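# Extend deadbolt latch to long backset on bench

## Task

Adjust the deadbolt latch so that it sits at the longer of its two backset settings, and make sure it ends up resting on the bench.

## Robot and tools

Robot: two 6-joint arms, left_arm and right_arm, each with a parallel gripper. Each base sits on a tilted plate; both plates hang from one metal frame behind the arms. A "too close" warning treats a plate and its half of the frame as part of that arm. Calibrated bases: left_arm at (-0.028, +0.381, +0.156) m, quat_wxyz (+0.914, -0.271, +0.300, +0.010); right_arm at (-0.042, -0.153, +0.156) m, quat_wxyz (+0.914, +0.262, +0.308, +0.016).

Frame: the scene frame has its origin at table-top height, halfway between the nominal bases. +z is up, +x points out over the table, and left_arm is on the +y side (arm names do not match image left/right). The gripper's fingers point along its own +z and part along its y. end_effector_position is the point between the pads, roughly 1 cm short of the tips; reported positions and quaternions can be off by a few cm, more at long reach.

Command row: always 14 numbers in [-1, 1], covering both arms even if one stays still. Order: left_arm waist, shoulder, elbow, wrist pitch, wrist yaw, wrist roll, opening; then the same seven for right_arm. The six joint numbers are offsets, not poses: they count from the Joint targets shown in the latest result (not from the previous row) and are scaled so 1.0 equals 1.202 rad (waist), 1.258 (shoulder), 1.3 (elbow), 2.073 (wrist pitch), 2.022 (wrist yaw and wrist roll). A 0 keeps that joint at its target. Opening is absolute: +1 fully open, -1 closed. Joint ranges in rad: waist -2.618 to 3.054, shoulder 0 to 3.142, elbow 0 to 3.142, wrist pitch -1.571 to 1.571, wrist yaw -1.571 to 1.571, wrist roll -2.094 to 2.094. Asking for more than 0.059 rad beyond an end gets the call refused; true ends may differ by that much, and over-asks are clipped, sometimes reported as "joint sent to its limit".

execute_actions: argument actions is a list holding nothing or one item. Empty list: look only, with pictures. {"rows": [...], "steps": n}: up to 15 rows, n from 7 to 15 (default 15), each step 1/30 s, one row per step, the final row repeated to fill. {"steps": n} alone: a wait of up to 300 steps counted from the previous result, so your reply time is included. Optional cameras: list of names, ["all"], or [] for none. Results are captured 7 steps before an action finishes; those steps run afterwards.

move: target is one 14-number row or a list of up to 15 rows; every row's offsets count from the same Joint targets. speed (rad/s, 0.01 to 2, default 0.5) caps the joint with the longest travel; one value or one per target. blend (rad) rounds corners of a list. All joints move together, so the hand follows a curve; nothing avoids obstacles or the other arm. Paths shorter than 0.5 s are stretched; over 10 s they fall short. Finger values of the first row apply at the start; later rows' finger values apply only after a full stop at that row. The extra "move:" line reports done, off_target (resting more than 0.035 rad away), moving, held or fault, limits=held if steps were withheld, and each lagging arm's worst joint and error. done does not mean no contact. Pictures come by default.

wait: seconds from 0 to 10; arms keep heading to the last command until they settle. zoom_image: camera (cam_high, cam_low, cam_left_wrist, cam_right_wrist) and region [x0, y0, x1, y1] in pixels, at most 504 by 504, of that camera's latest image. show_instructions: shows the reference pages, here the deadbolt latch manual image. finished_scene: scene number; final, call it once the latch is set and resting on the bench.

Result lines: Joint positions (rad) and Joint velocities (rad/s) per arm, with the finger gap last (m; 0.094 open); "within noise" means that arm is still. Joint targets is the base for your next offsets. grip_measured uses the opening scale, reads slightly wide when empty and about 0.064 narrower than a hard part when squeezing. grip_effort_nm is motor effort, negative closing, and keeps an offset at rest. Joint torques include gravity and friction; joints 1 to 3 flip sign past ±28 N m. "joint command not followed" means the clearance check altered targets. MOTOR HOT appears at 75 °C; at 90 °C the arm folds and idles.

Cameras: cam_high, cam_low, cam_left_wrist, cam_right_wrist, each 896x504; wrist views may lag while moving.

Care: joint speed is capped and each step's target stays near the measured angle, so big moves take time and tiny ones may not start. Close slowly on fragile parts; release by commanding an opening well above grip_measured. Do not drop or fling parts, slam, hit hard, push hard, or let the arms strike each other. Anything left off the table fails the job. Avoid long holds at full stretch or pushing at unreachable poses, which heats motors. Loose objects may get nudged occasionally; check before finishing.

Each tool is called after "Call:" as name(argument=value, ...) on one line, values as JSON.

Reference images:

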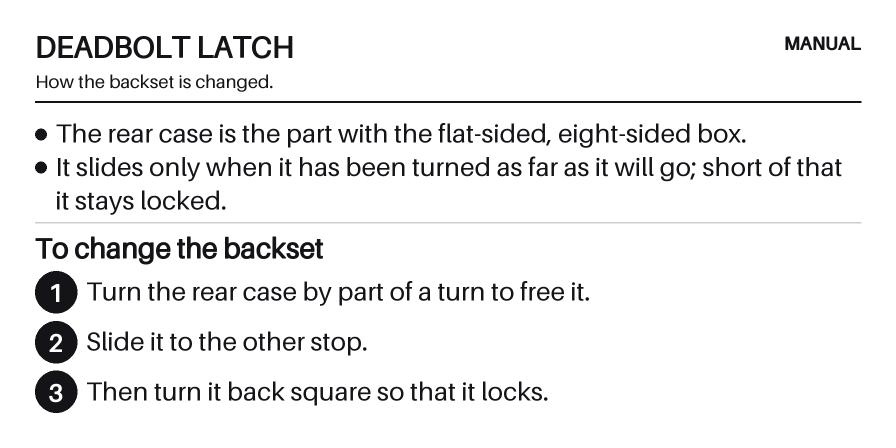

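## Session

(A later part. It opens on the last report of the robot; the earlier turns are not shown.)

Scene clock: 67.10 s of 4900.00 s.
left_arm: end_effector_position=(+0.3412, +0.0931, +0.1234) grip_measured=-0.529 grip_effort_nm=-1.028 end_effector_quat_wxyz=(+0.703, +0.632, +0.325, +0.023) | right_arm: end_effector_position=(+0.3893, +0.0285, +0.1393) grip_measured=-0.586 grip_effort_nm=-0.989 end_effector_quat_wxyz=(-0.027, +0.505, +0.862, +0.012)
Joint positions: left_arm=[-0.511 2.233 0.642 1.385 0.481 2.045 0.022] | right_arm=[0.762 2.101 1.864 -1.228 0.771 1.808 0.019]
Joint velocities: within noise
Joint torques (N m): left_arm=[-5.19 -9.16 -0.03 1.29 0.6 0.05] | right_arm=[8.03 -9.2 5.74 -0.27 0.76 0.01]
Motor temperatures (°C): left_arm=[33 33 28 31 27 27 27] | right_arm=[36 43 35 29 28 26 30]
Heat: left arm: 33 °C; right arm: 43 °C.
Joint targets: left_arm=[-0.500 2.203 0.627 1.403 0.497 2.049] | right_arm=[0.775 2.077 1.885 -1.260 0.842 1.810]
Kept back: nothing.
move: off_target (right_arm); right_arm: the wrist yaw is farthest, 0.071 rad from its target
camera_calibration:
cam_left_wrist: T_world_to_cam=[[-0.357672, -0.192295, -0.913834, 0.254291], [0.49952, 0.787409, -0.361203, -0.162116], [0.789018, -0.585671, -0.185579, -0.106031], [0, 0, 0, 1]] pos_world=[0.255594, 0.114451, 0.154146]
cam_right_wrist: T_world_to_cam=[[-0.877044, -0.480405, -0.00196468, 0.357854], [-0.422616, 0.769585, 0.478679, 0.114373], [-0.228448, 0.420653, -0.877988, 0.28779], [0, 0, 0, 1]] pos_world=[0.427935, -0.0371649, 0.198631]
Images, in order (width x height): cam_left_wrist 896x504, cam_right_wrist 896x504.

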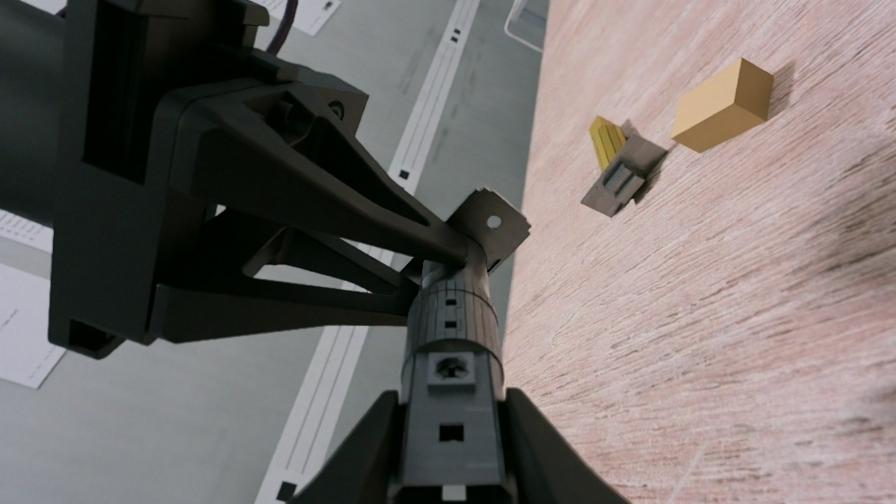

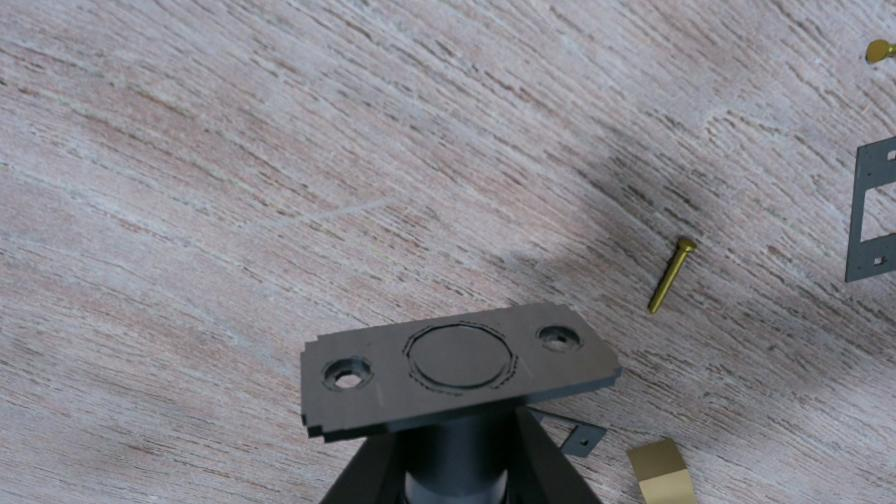

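Call:
move(target=[[0,0,0,0,0,0,-0.85, 0,0,0,0,-0.026,0,-0.95],[0,0,0,0,0,0,-0.85, 0,0,0,0,-0.026,0,-0.2]], speed=0.1, cameras=["cam_left_wrist","cam_right_wrist"])

Scene clock: 72.00 s of 4900.00 s.
left_arm: end_effector_position=(+0.3419, +0.0988, +0.1160) grip_measured=-0.529 grip_effort_nm=-1.013 end_effector_quat_wxyz=(+0.695, +0.636, +0.334, +0.028) | right_arm: end_effector_position=(+0.3871, +0.0276, +0.1394) grip_measured=-0.202 grip_effort_nm=0.149 end_effector_quat_wxyz=(-0.030, +0.502, +0.864, +0.009)
Joint positions: left_arm=[-0.495 2.233 0.631 1.392 0.47 2.049 0.022] | right_arm=[0.762 2.101 1.864 -1.239 0.766 1.808 0.037]
Joint velocities: within noise
Joint torques (N m): left_arm=[-6.39 -9.16 0.65 1.23 0.66 -0.02] | right_arm=[8.02 -9.18 5.72 -0.16 0.21 0]
Motor temperatures (°C): left_arm=[32 33 27 31 27 27 27] | right_arm=[36 43 35 29 28 26 30]
Heat: left arm: 33 °C; right arm: 43 °C.
Joint targets: left_arm=[-0.499 2.203 0.627 1.404 0.497 2.048] | right_arm=[0.775 2.077 1.885 -1.259 0.790 1.809]
Kept back: nothing.
move: done
camera_calibration:
cam_left_wrist: T_world_to_cam=[[-0.365835, -0.179748, -0.913157, 0.250372], [0.483575, 0.801614, -0.351525, -0.166716], [0.795186, -0.57018, -0.206336, -0.105874], [0, 0, 0, 1]] pos_world=[0.256404, 0.118278, 0.148178]
cam_right_wrist: T_world_to_cam=[[-0.873067, -0.487558, 0.00648662, 0.352987], [-0.424664, 0.766847, 0.481255, 0.114589], [-0.239614, 0.417413, -0.876557, 0.2919], [0, 0, 0, 1]] pos_world=[0.426786, -0.0376133, 0.19843]
Images, in order (width x height): cam_left_wrist 896x504, cam_right_wrist 896x504.

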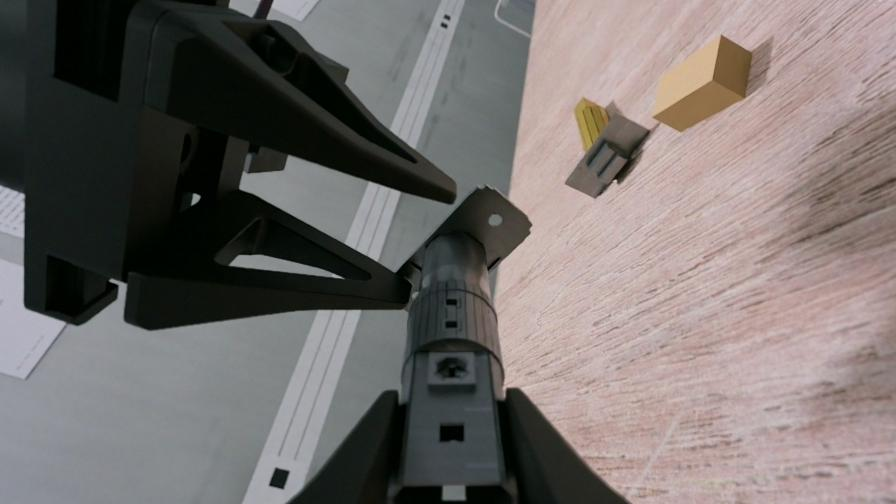

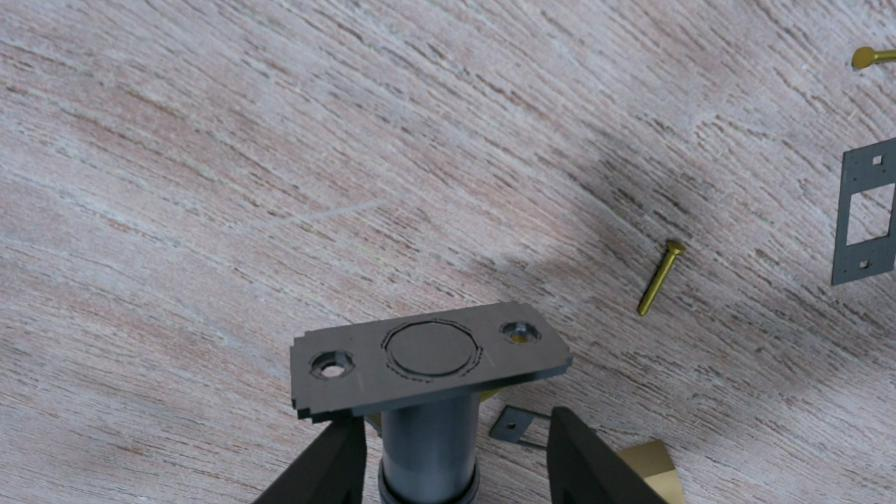

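Call:
move(target=[0,0,0,0,0,-0.16,-0.85, 0,0,0,0,0,0,-0.2], speed=0.5, cameras=["cam_left_wrist","cam_right_wrist"])

Call:
zoom_image(camera="cam_left_wrist", region=[380, 180, 560, 360])

Scene clock: 74.87 s of 4900.00 s.
left_arm: end_effector_position=(+0.3420, +0.0989, +0.1158) grip_measured=-0.529 grip_effort_nm=-1.018 end_effector_quat_wxyz=(+0.690, +0.577, +0.429, -0.079) | right_arm: end_effector_position=(+0.3875, +0.0264, +0.1393) grip_measured=-0.202 grip_effort_nm=0.144 end_effector_quat_wxyz=(-0.027, +0.501, +0.865, +0.007)
Joint positions: left_arm=[-0.495 2.233 0.631 1.392 0.468 1.739 0.022] | right_arm=[0.762 2.101 1.864 -1.242 0.772 1.808 0.037]
Joint velocities: within noise
Joint torques (N m): left_arm=[-6.49 -9.03 0.76 1.22 0.74 -0.16] | right_arm=[8.03 -9.18 5.72 -0.14 0.15 0.01]
Motor temperatures (°C): left_arm=[32 34 27 31 27 27 27] | right_arm=[36 43 36 29 28 26 30]
Heat: left arm: 34 °C; right arm: 43 °C.
Joint targets: left_arm=[-0.499 2.203 0.627 1.404 0.497 1.725] | right_arm=[0.775 2.077 1.885 -1.260 0.789 1.809]
Kept back: nothing.
move: done
camera_calibration:
cam_left_wrist: T_world_to_cam=[[-0.587591, -0.313896, -0.745792, 0.319996], [0.34844, 0.733698, -0.583333, -0.0870899], [0.730292, -0.602625, -0.32174, -0.0671813], [0, 0, 0, 1]] pos_world=[0.267434, 0.123858, 0.166233]
cam_right_wrist: T_world_to_cam=[[-0.872125, -0.489237, 0.00665076, 0.352414], [-0.42768, 0.768854, 0.475345, 0.117657], [-0.23767, 0.411716, -0.879774, 0.292285], [0, 0, 0, 1]] pos_world=[0.427136, -0.038385, 0.198873]
Images, in order (width x height): cam_left_wrist 896x504, cam_right_wrist 896x504.

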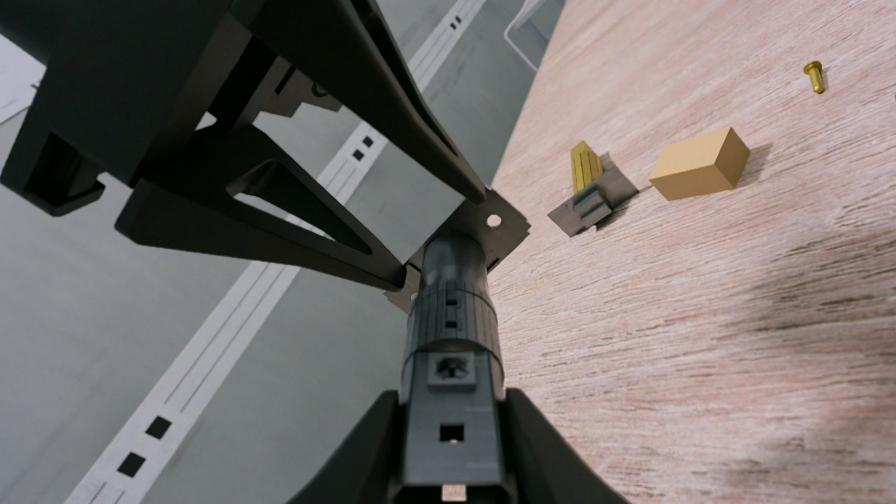

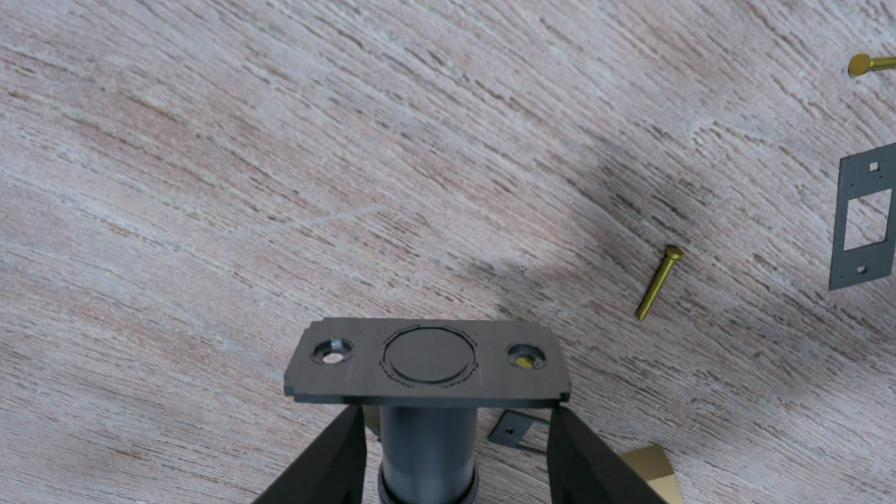

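Scaled by 2.800 from the camera's 896x504 image, which has a finer 1280x720 frame.

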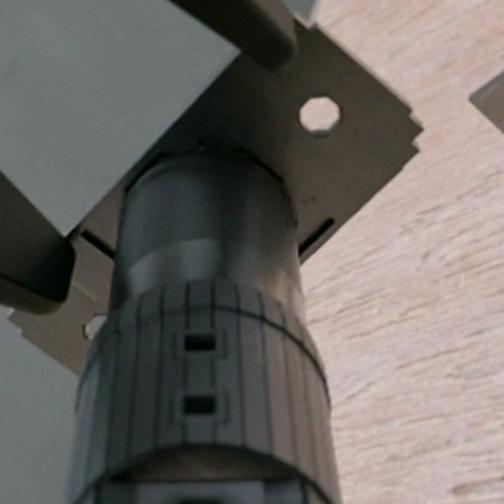

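Call:
move(target=[0,0,0,0,0,0,-0.85, 0.032,0.064,0.015,-0.001,0.032,0.021,0.1], speed=0.2, cameras=["cam_left_wrist","cam_right_wrist"])

Scene clock: 77.93 s of 4900.00 s.
left_arm: end_effector_position=(+0.3421, +0.0989, +0.1157) grip_measured=-0.529 grip_effort_nm=-1.023 end_effector_quat_wxyz=(+0.690, +0.577, +0.429, -0.080) | right_arm: end_effector_position=(+0.3884, +0.0350, +0.1373) grip_measured=+0.098 grip_effort_nm=0.149 end_effector_quat_wxyz=(+0.002, +0.500, +0.866, -0.002)
Joint positions: left_arm=[-0.495 2.233 0.631 1.392 0.468 1.738 0.022] | right_arm=[0.786 2.146 1.883 -1.244 0.836 1.841 0.052]
Joint velocities: within noise
Joint torques (N m): left_arm=[-6.42 -9.16 0.79 1.22 0.74 -0.16] | right_arm=[9.37 -6.38 5.7 -0.14 0.2 0.11]
Motor temperatures (°C): left_arm=[32 34 27 31 27 27 27] | right_arm=[36 43 36 29 28 26 30]
Heat: left arm: 34 °C; right arm: 43 °C.
Joint targets: left_arm=[-0.499 2.203 0.627 1.404 0.497 1.725] | right_arm=[0.814 2.157 1.905 -1.261 0.854 1.852]
Kept back: nothing.
move: done
camera_calibration:
cam_left_wrist: T_world_to_cam=[[-0.588388, -0.31422, -0.745027, 0.320186], [0.347325, 0.733849, -0.583807, -0.0867886], [0.730182, -0.602271, -0.322652, -0.0671316], [0, 0, 0, 1]] pos_world=[0.267555, 0.123867, 0.166219]
cam_right_wrist: T_world_to_cam=[[-0.870217, -0.492613, -0.00743392, 0.358698], [-0.449374, 0.787466, 0.421853, 0.127525], [-0.201956, 0.370444, -0.906634, 0.278484], [0, 0, 0, 1]] pos_world=[0.425693, -0.0268852, 0.201353]
Images, in order (width x height): cam_left_wrist 896x504, cam_right_wrist 896x504.

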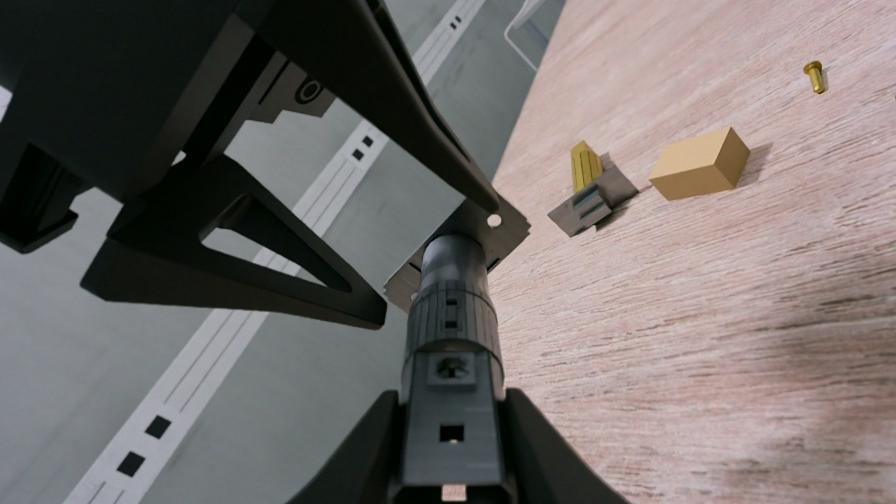

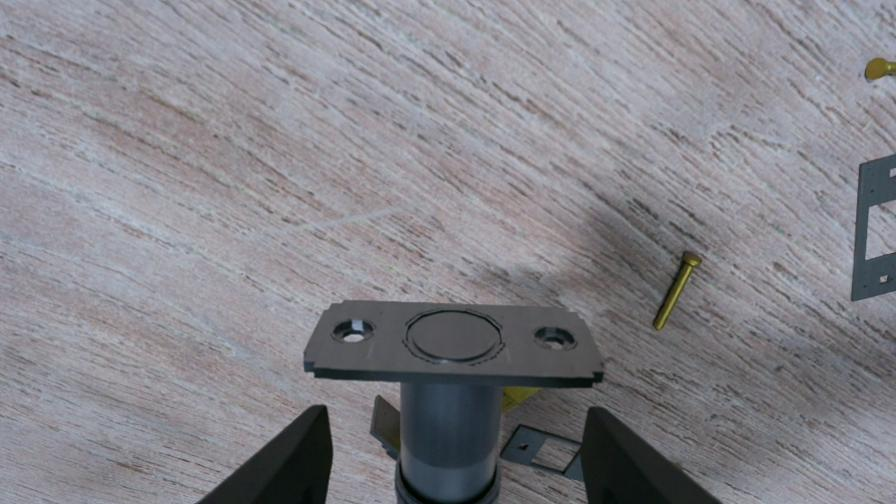

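Call:
move(target=[0,0,0,0,0,0,-0.85, -0.035,0,-0.056,0.048,-0.019,-0.029,0.1], speed=0.15, cameras=["cam_left_wrist","cam_right_wrist"])

Scene clock: 79.77 s of 4900.00 s.
left_arm: end_effector_position=(+0.3421, +0.0989, +0.1157) grip_measured=-0.529 grip_effort_nm=-1.018 end_effector_quat_wxyz=(+0.690, +0.577, +0.429, -0.080) | right_arm: end_effector_position=(+0.3880, +0.0396, +0.1253) grip_measured=+0.098 grip_effort_nm=0.149 end_effector_quat_wxyz=(-0.002, +0.500, +0.866, +0.004)
Joint positions: left_arm=[-0.495 2.233 0.631 1.392 0.468 1.738 0.022] | right_arm=[0.767 2.146 1.846 -1.173 0.823 1.805 0.052]
Joint velocities: within noise
Joint torques (N m): left_arm=[-6.37 -9.16 0.7 1.19 0.77 -0.17] | right_arm=[7.56 -6.45 2.7 0.15 -0.11 -0.12]
Motor temperatures (°C): left_arm=[32 34 27 31 27 27 27] | right_arm=[36 43 35 29 28 26 30]
Heat: left arm: 34 °C; right arm: 43 °C.
Joint targets: left_arm=[-0.499 2.203 0.627 1.404 0.497 1.725] | right_arm=[0.772 2.157 1.832 -1.162 0.816 1.794]
Kept back: nothing.
move: done
camera_calibration:
cam_left_wrist: T_world_to_cam=[[-0.588388, -0.31422, -0.745027, 0.320186], [0.347325, 0.733849, -0.583807, -0.0867886], [0.730182, -0.602271, -0.322652, -0.0671316], [0, 0, 0, 1]] pos_world=[0.267555, 0.123867, 0.166219]
cam_right_wrist: T_world_to_cam=[[-0.870768, -0.491501, -0.0138017, 0.361516], [-0.448184, 0.781856, 0.433397, 0.127042], [-0.202224, 0.383574, -0.901098, 0.264679], [0, 0, 0, 1]] pos_world=[0.425259, -0.0231669, 0.188432]
Images, in order (width x height): cam_left_wrist 896x504, cam_right_wrist 896x504.

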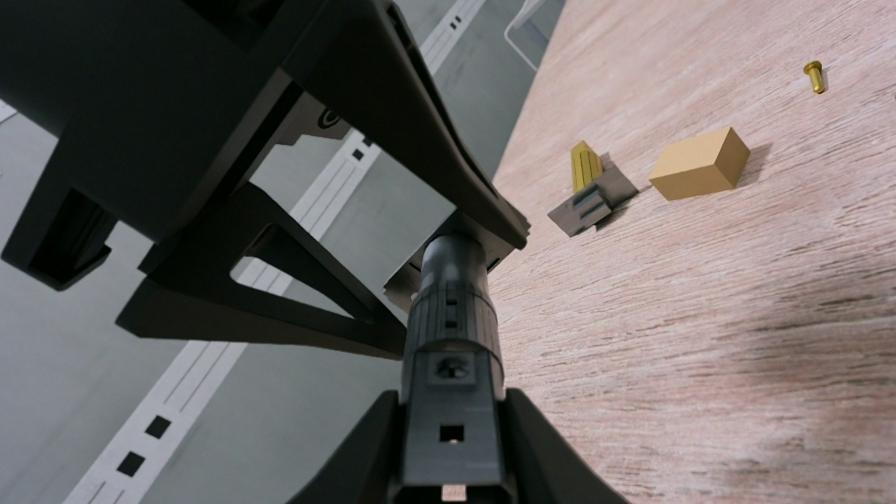

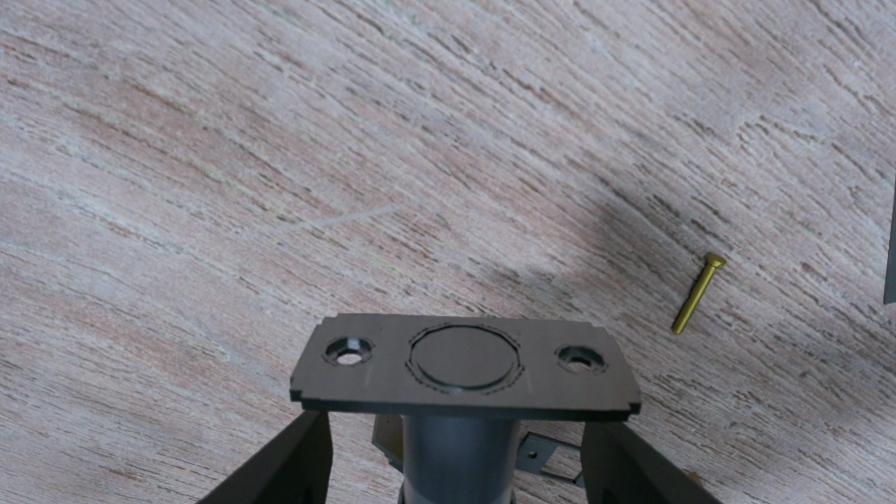

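Call:
move(target=[[0,0,0,0,0,0,-0.85, -0.006,0,-0.008,0.0087,-0.001,-0.0045,0.1],[0,0,0,0,0,0,-0.85, -0.006,0,-0.008,0.0087,-0.001,-0.0045,-0.45],[0,0,0,0,0,0,-0.85, -0.006,0,-0.008,0.0087,-0.001,-0.0045,-0.6],[0,0,0,0,0,0,-0.85, -0.006,0,-0.008,0.0087,-0.001,-0.0045,-1]], speed=0.2, cameras=["cam_left_wrist","cam_right_wrist"])

Scene clock: 83.53 s of 4900.00 s.
left_arm: end_effector_position=(+0.3422, +0.0990, +0.1156) grip_measured=-0.529 grip_effort_nm=-1.018 end_effector_quat_wxyz=(+0.690, +0.577, +0.430, -0.079) | right_arm: end_effector_position=(+0.3879, +0.0406, +0.1219) grip_measured=-0.561 grip_effort_nm=-0.989 end_effector_quat_wxyz=(-0.003, +0.500, +0.866, +0.006)
Joint positions: left_arm=[-0.495 2.233 0.631 1.392 0.466 1.737 0.022] | right_arm=[0.762 2.146 1.836 -1.154 0.821 1.794 0.021]
Joint velocities: within noise
Joint torques (N m): left_arm=[-6.49 -9.02 0.7 1.24 0.76 -0.12] | right_arm=[7.43 -6.48 2.67 0.15 -0.1 -0.11]
Motor temperatures (°C): left_arm=[32 34 27 31 27 27 27] | right_arm=[36 42 35 29 28 26 30]
Heat: left arm: 34 °C; right arm: 42 °C.
Joint targets: left_arm=[-0.499 2.203 0.627 1.404 0.497 1.725] | right_arm=[0.764 2.157 1.821 -1.144 0.814 1.784]
Kept back: nothing.
move: done
camera_calibration:
cam_left_wrist: T_world_to_cam=[[-0.588978, -0.314331, -0.744514, 0.320301], [0.346158, 0.734343, -0.583879, -0.0866095], [0.73026, -0.601611, -0.323703, -0.0671904], [0, 0, 0, 1]] pos_world=[0.267697, 0.123859, 0.166149]
cam_right_wrist: T_world_to_cam=[[-0.87064, -0.491683, -0.0153243, 0.362009], [-0.448417, 0.780448, 0.435686, 0.127603], [-0.202259, 0.386197, -0.899968, 0.261017], [0, 0, 0, 1]] pos_world=[0.425191, -0.0223981, 0.18486]
Images, in order (width x height): cam_left_wrist 896x504, cam_right_wrist 896x504.

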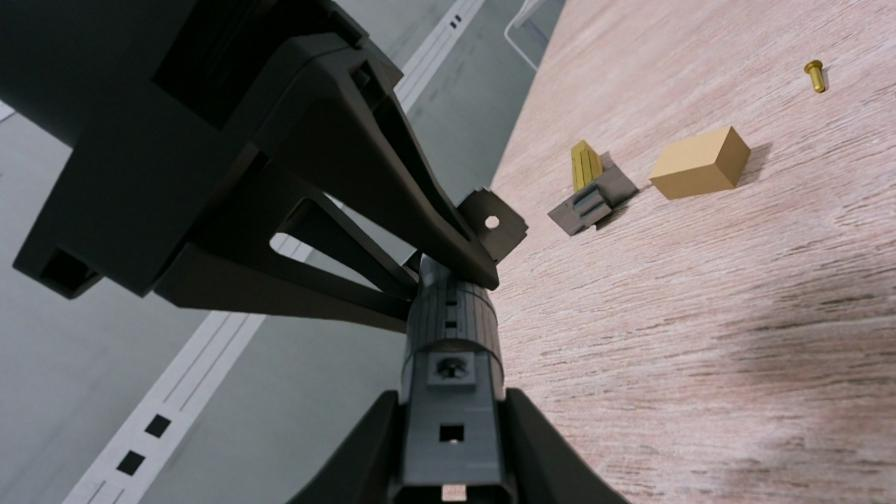

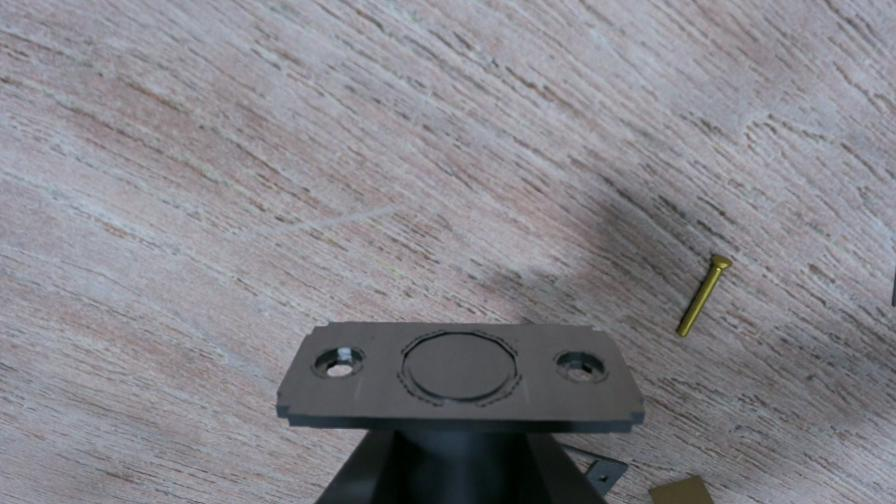

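Call:
move(target=[0.009,-0.012,-0.022,0.008,0.002,0,-0.85, 0,0,0,0,0,0,-1], speed=0.1, cameras=["cam_left_wrist","cam_right_wrist"])

Scene clock: 84.63 s of 4900.00 s.
left_arm: end_effector_position=(+0.3395, +0.1040, +0.1162) grip_measured=-0.529 grip_effort_nm=-1.018 end_effector_quat_wxyz=(+0.688, +0.578, +0.432, -0.079) | right_arm: end_effector_position=(+0.3856, +0.0448, +0.1220) grip_measured=-0.561 grip_effort_nm=-0.989 end_effector_quat_wxyz=(-0.015, +0.502, +0.865, +0.012)
Joint positions: left_arm=[-0.49 2.218 0.607 1.399 0.466 1.736 0.022] | right_arm=[0.762 2.146 1.836 -1.148 0.794 1.794 0.021]
Joint velocities: within noise
Joint torques (N m): left_arm=[-5.87 -9.02 0.32 1.3 0.8 -0.14] | right_arm=[7.42 -6.49 2.69 0.09 0.19 -0.11]
Motor temperatures (°C): left_arm=[32 34 27 31 27 27 27] | right_arm=[36 42 35 29 28 26 30]
Heat: left arm: 34 °C; right arm: 42 °C.
Joint targets: left_arm=[-0.489 2.188 0.599 1.420 0.501 1.725] | right_arm=[0.764 2.157 1.821 -1.144 0.814 1.784]
Kept back: nothing.
move: done
camera_calibration:
cam_left_wrist: T_world_to_cam=[[-0.591684, -0.313433, -0.742745, 0.321389], [0.341803, 0.736883, -0.583245, -0.0878], [0.730124, -0.598969, -0.328869, -0.0615811], [0, 0, 0, 1]] pos_world=[0.265133, 0.128547, 0.167249]
cam_right_wrist: T_world_to_cam=[[-0.87291, -0.487701, -0.0132492, 0.362531], [-0.43851, 0.772382, 0.459494, 0.116837], [-0.213862, 0.406907, -0.888082, 0.261105], [0, 0, 0, 1]] pos_world=[0.423531, -0.0196813, 0.183001]
Images, in order (width x height): cam_left_wrist 896x504, cam_right_wrist 896x504.

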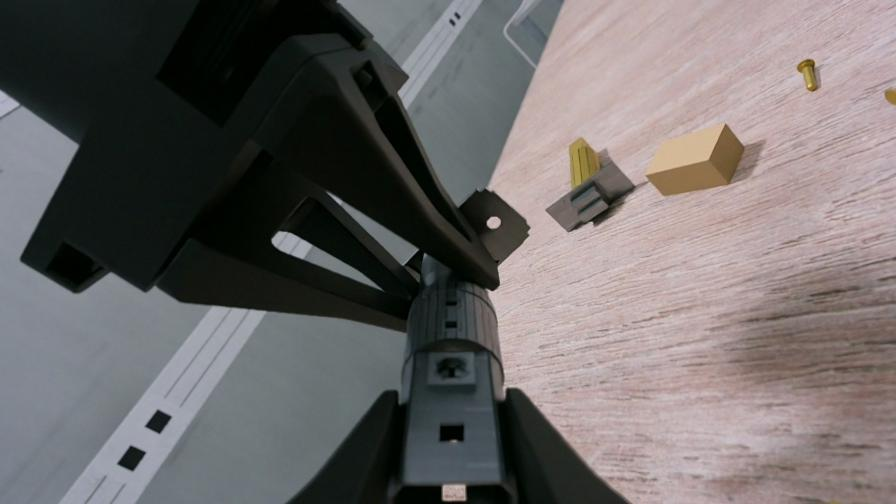

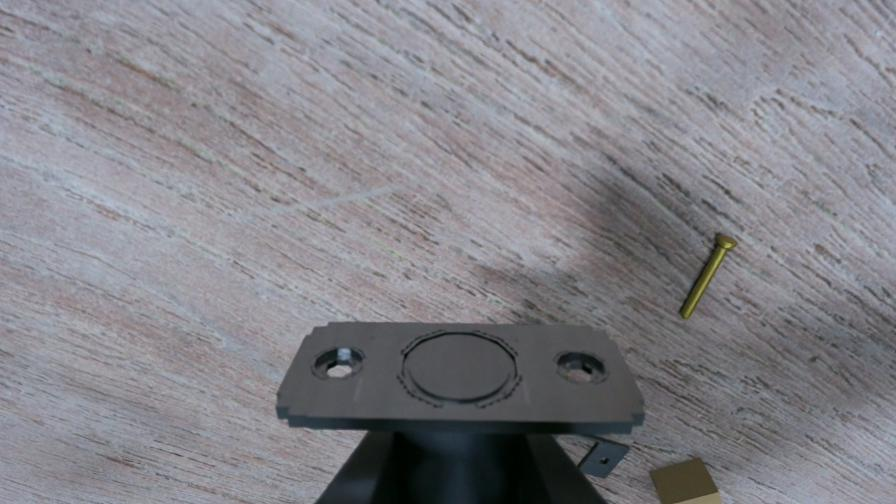

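Call:
move(target=[0.012,-0.013,-0.027,0.009,0.007,0,-0.85, 0,0,0,0,0,0,-1], speed=0.1, cameras=["cam_left_wrist"])

Call:
zoom_image(camera="cam_left_wrist", region=[380, 180, 560, 360])

Scene clock: 85.70 s of 4900.00 s.
left_arm: end_effector_position=(+0.3344, +0.1109, +0.1155) grip_measured=-0.529 grip_effort_nm=-1.028 end_effector_quat_wxyz=(+0.686, +0.578, +0.434, -0.081) | right_arm: end_effector_position=(+0.3821, +0.0510, +0.1208) grip_measured=-0.561 grip_effort_nm=-0.979 end_effector_quat_wxyz=(-0.028, +0.503, +0.864, +0.017)
Joint positions: left_arm=[-0.478 2.204 0.575 1.411 0.475 1.736 0.022] | right_arm=[0.762 2.151 1.836 -1.139 0.765 1.794 0.021]
Joint velocities: within noise
Joint torques (N m): left_arm=[-5.59 -9.03 0.03 1.39 0.87 -0.14] | right_arm=[7.47 -6.93 2.7 0.01 0.5 -0.11]
Motor temperatures (°C): left_arm=[32 34 27 31 27 27 27] | right_arm=[36 42 35 29 28 26 30]
Heat: left arm: 34 °C; right arm: 42 °C.
Joint targets: left_arm=[-0.475 2.172 0.563 1.439 0.515 1.725] | right_arm=[0.764 2.157 1.821 -1.144 0.814 1.784]
Kept back: nothing.
move: off_target (left_arm, right_arm); left_arm: the wrist yaw is farthest, 0.040 rad from its target; right_arm: the wrist yaw is farthest, 0.049 rad from its target
camera_calibration:
cam_left_wrist: T_world_to_cam=[[-0.597301, -0.311394, -0.739097, 0.321225], [0.338613, 0.737473, -0.584359, -0.0905176], [0.72703, -0.599306, -0.335051, -0.0522038], [0, 0, 0, 1]] pos_world=[0.260472, 0.135496, 0.167031]
Images, in order (width x height): cam_left_wrist 896x504.

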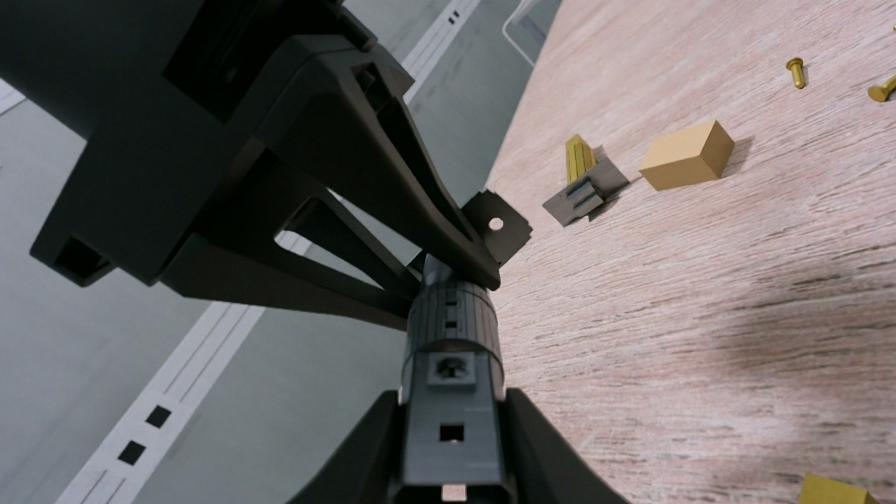

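Scaled by 2.800 from the camera's 896x504 image, which has a finer 1280x720 frame.

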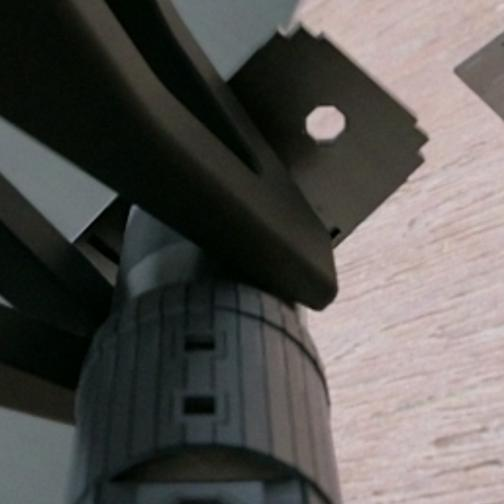

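Call:
move(target=[0,0,0,0,0,-0.405,-0.85, 0,0,0,0,0,0,-1], speed=0.6, cameras=["cam_left_wrist","cam_right_wrist"])

Call:
zoom_image(camera="cam_left_wrist", region=[340, 180, 580, 500])

Scene clock: 88.17 s of 4900.00 s.
left_arm: end_effector_position=(+0.3350, +0.1114, +0.1155) grip_measured=-0.530 grip_effort_nm=-1.023 end_effector_quat_wxyz=(+0.598, +0.357, +0.628, -0.346) | right_arm: end_effector_position=(+0.3821, +0.0510, +0.1208) grip_measured=-0.561 grip_effort_nm=-0.989 end_effector_quat_wxyz=(-0.028, +0.502, +0.864, +0.017)
Joint positions: left_arm=[-0.477 2.204 0.575 1.413 0.476 0.919 0.022] | right_arm=[0.762 2.151 1.836 -1.139 0.765 1.792 0.021]
Joint velocities: within noise
Joint torques (N m): left_arm=[-5.67 -8.99 -0.03 1.37 0.89 -0.15] | right_arm=[7.45 -6.93 2.69 0.01 0.5 -0.09]
Motor temperatures (°C): left_arm=[32 34 27 31 27 27 28] | right_arm=[36 42 35 29 28 26 30]
Heat: left arm: 34 °C; right arm: 42 °C.
Joint targets: left_arm=[-0.474 2.172 0.563 1.439 0.515 0.906] | right_arm=[0.764 2.157 1.821 -1.144 0.814 1.784]
Kept back: nothing.
move: off_target (left_arm, right_arm); left_arm: the wrist yaw is farthest, 0.039 rad from its target; right_arm: the wrist yaw is farthest, 0.049 rad from its target
camera_calibration:
cam_left_wrist: T_world_to_cam=[[-0.862263, -0.506183, -0.0167812, 0.348797], [-0.230476, 0.42168, -0.876965, 0.168563], [0.450981, -0.752306, -0.480262, 0.073993], [0, 0, 0, 1]] pos_world=[0.306234, 0.161141, 0.189213]
cam_right_wrist: T_world_to_cam=[[-0.873207, -0.487271, -0.0087562, 0.361958], [-0.429706, 0.761323, 0.48553, 0.105142], [-0.229919, 0.427731, -0.874176, 0.260154], [0, 0, 0, 1]] pos_world=[0.421059, -0.0149513, 0.17954]
Images, in order (width x height): cam_left_wrist 896x504, cam_right_wrist 896x504.

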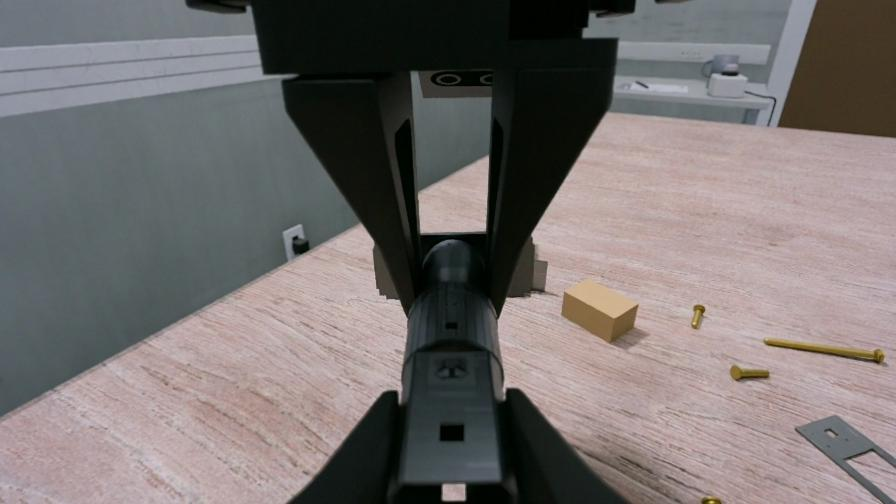

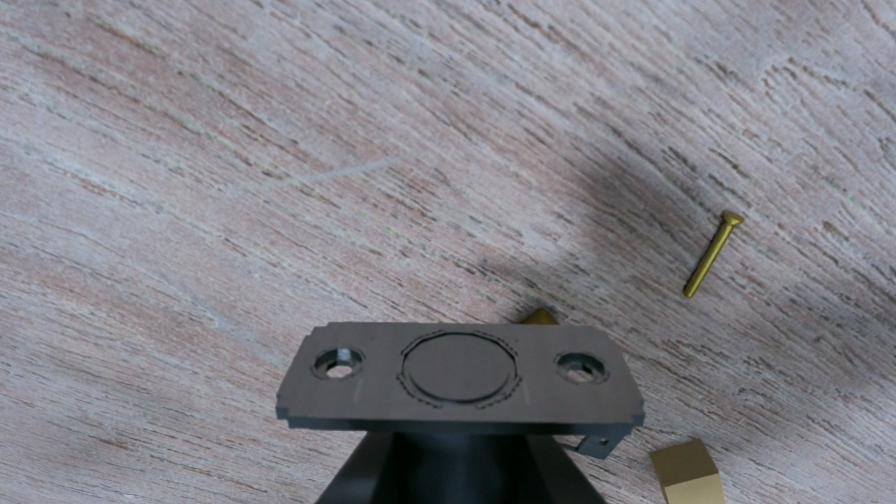

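Scaled by 1.575 from the camera's 896x504 image, which has a finer 1280x720 frame.

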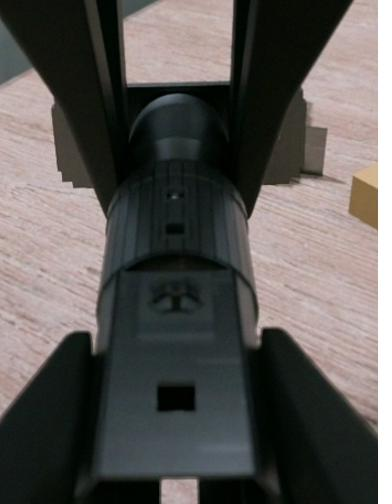

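Call:
move(target=[0,0,0,0,0,-0.03,-0.85, 0,0,0,0,0,0,-1], speed=0.3, cameras=["cam_left_wrist"])

Call:
zoom_image(camera="cam_left_wrist", region=[340, 180, 580, 500])

Scene clock: 89.27 s of 4900.00 s.
left_arm: end_effector_position=(+0.3350, +0.1115, +0.1155) grip_measured=-0.530 grip_effort_nm=-1.018 end_effector_quat_wxyz=(+0.589, +0.341, +0.637, -0.361) | right_arm: end_effector_position=(+0.3821, +0.0510, +0.1208) grip_measured=-0.561 grip_effort_nm=-0.984 end_effector_quat_wxyz=(-0.028, +0.500, +0.865, +0.017)
Joint positions: left_arm=[-0.477 2.204 0.575 1.413 0.475 0.868 0.022] | right_arm=[0.762 2.151 1.836 -1.139 0.765 1.789 0.021]
Joint velocities: within noise
Joint torques (N m): left_arm=[-5.74 -9.09 0.03 1.36 0.84 -0.26] | right_arm=[7.46 -6.93 2.69 0.01 0.5 -0.04]
Motor temperatures (°C): left_arm=[32 34 27 31 27 27 28] | right_arm=[36 42 35 29 28 26 30]
Heat: left arm: 34 °C; right arm: 42 °C.
Joint targets: left_arm=[-0.474 2.172 0.563 1.439 0.515 0.846] | right_arm=[0.764 2.157 1.821 -1.144 0.814 1.784]
Kept back: nothing.
move: off_target (left_arm, right_arm); left_arm: the wrist yaw is farthest, 0.040 rad from its target; right_arm: the wrist yaw is farthest, 0.049 rad from its target
camera_calibration:
cam_left_wrist: T_world_to_cam=[[-0.860596, -0.508135, 0.0342658, 0.342602], [-0.270306, 0.398705, -0.876338, 0.184346], [0.431636, -0.763435, -0.480476, 0.081715], [0, 0, 0, 1]] pos_world=[0.3094, 0.162972, 0.189072]
Images, in order (width x height): cam_left_wrist 896x504.

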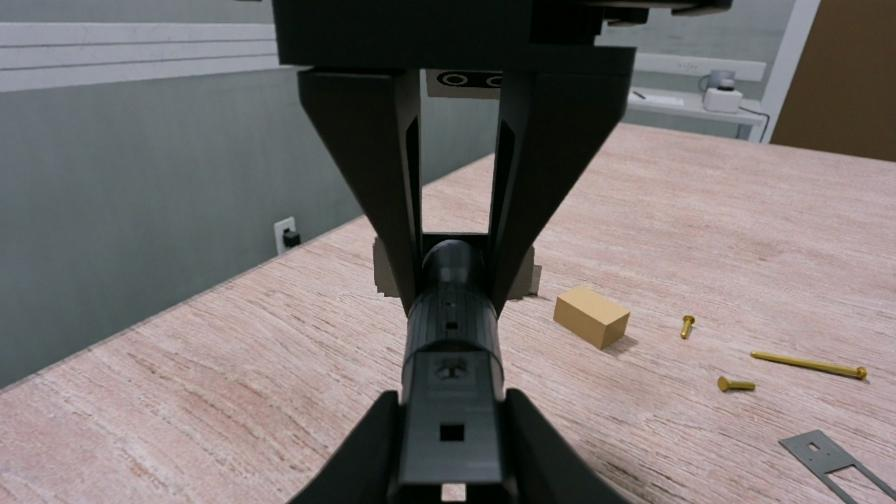

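Scaled by 1.575 from the camera's 896x504 image, which has a finer 1280x720 frame.

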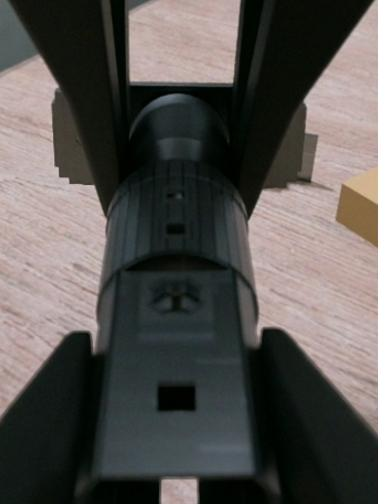

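Call:
move(target=[[-0.025,0.024,0.045,-0.016,-0.012,0.018,-0.85, 0,0,0,0,0,0,-1],[-0.025,0.024,0.045,-0.016,-0.012,0.018,-0.4, 0,0,0,0,0,0,-1],[-0.025,0.024,0.045,-0.016,-0.012,0.018,0.1, 0,0,0,0,0,0,-1],[0.041,-0.058,-0.087,0.026,0.034,0.018,0.1, 0,0,0,0,0,0,-1],[0.11,-0.2,-0.2,0.03,0.06,0.03,0.1, 0,0,0,0,0,0,-1]], speed=[0.2,0.5,0.5,0.3,0.8], blend=[0,0,0,0.03,0])

Call:
zoom_image(camera="cam_left_wrist", region=[350, 150, 650, 450])

Scene clock: 93.97 s of 4900.00 s.
left_arm: end_effector_position=(+0.3218, +0.1907, +0.1488) grip_measured=+0.098 grip_effort_nm=0.129 end_effector_quat_wxyz=(+0.628, +0.330, +0.619, -0.336) | right_arm: end_effector_position=(+0.3865, +0.0459, +0.1196) grip_measured=-0.561 grip_effort_nm=-0.984 end_effector_quat_wxyz=(-0.013, +0.502, +0.865, +0.011)
Joint positions: left_arm=[-0.344 1.935 0.309 1.498 0.616 0.899 0.052] | right_arm=[0.759 2.151 1.836 -1.138 0.798 1.788 0.021]
Joint velocities: within noise
Joint torques (N m): left_arm=[-4.15 -6.69 -0.06 1.15 0.64 0.11] | right_arm=[7.68 -6.94 2.69 -0.01 0.15 -0.04]
Motor temperatures (°C): left_arm=[32 34 27 32 27 27 27] | right_arm=[35 42 35 29 28 26 30]
Heat: left arm: 34 °C; right arm: 42 °C.
Joint targets: left_arm=[-0.342 1.920 0.303 1.501 0.636 0.906] | right_arm=[0.764 2.157 1.821 -1.144 0.814 1.784]
Kept back: nothing.
move: done
camera_calibration:
cam_left_wrist: T_world_to_cam=[[-0.828516, -0.559487, -0.0231463, 0.37836], [-0.221617, 0.365581, -0.904011, 0.173111], [0.514244, -0.743858, -0.426882, 0.125663], [0, 0, 0, 1]] pos_world=[0.28722, 0.241877, 0.218895]
cam_right_wrist: T_world_to_cam=[[-0.872559, -0.488277, -0.0150578, 0.363909], [-0.440409, 0.772933, 0.456744, 0.118594], [-0.211379, 0.405167, -0.889471, 0.257977], [0, 0, 0, 1]] pos_world=[0.424292, -0.0185005, 0.180776]

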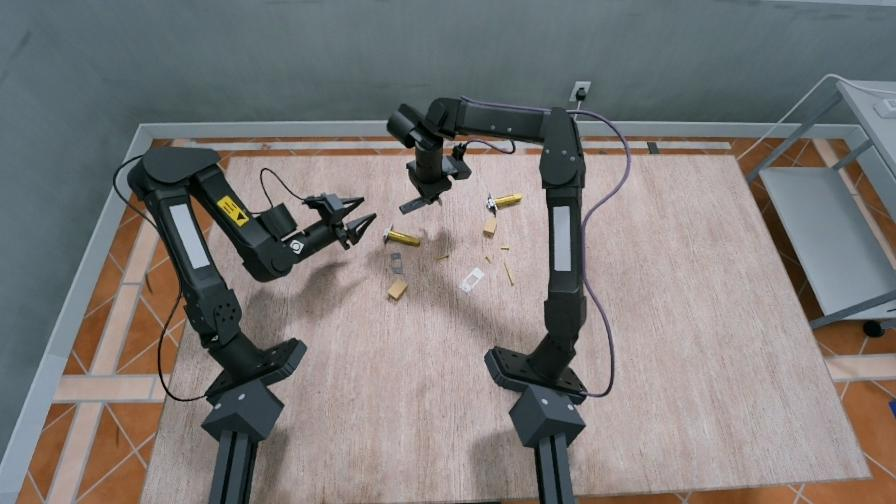

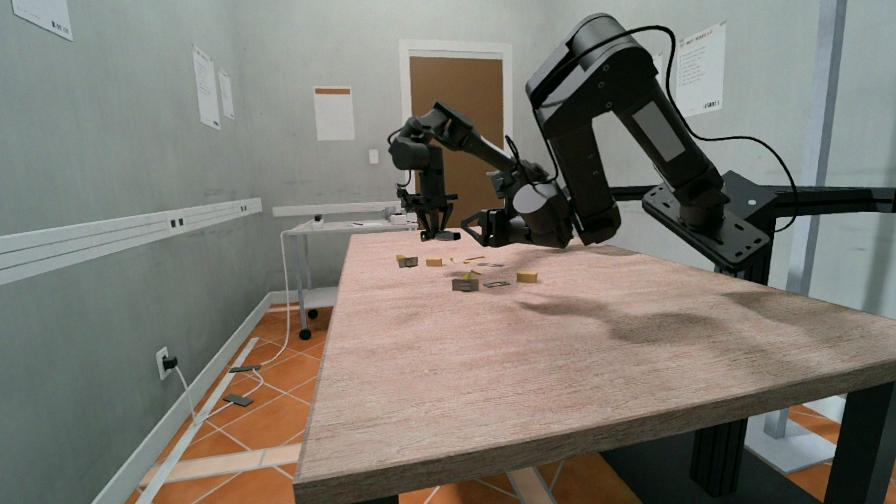

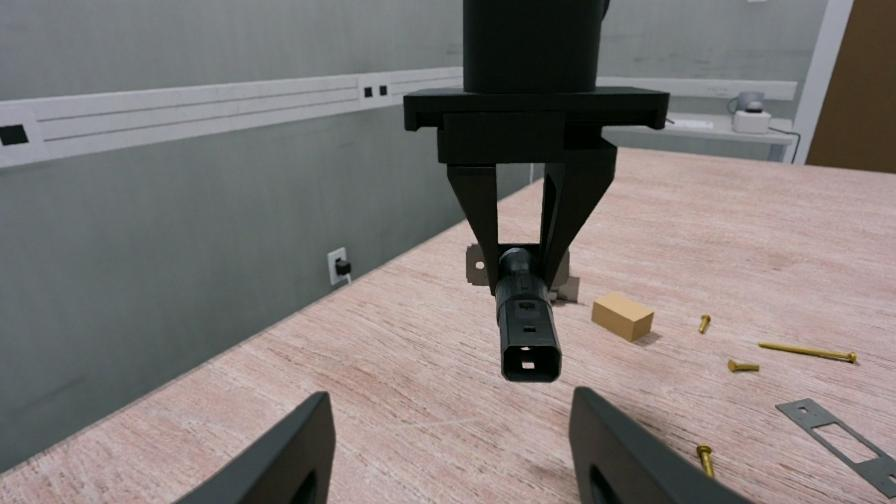

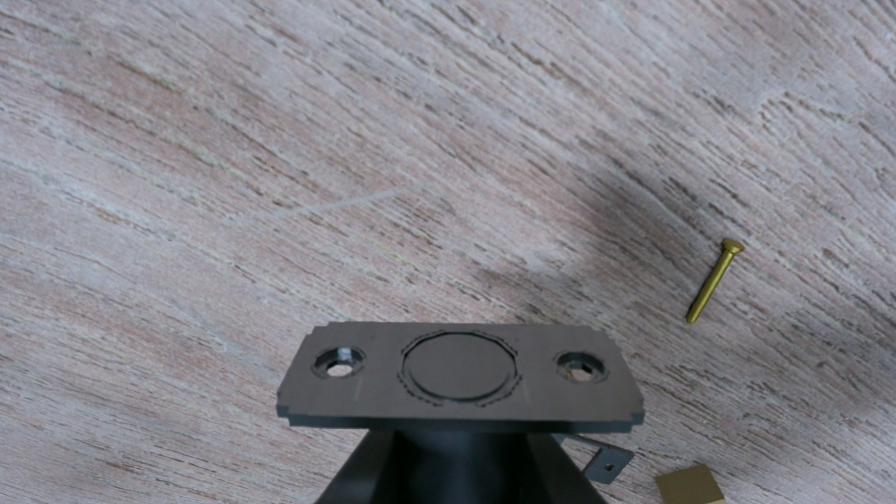

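Scaled by 1.680 from the camera's 896x504 image, which has a finer 1280x720 frame.

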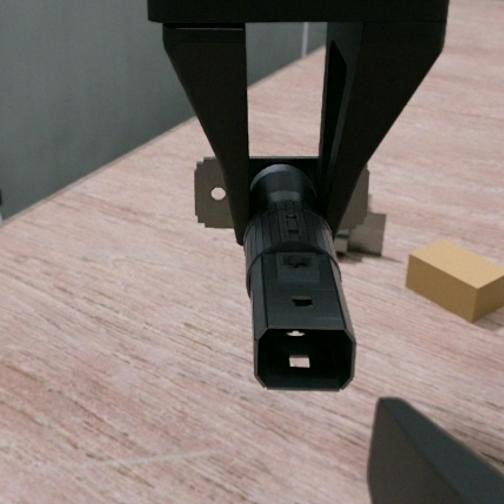

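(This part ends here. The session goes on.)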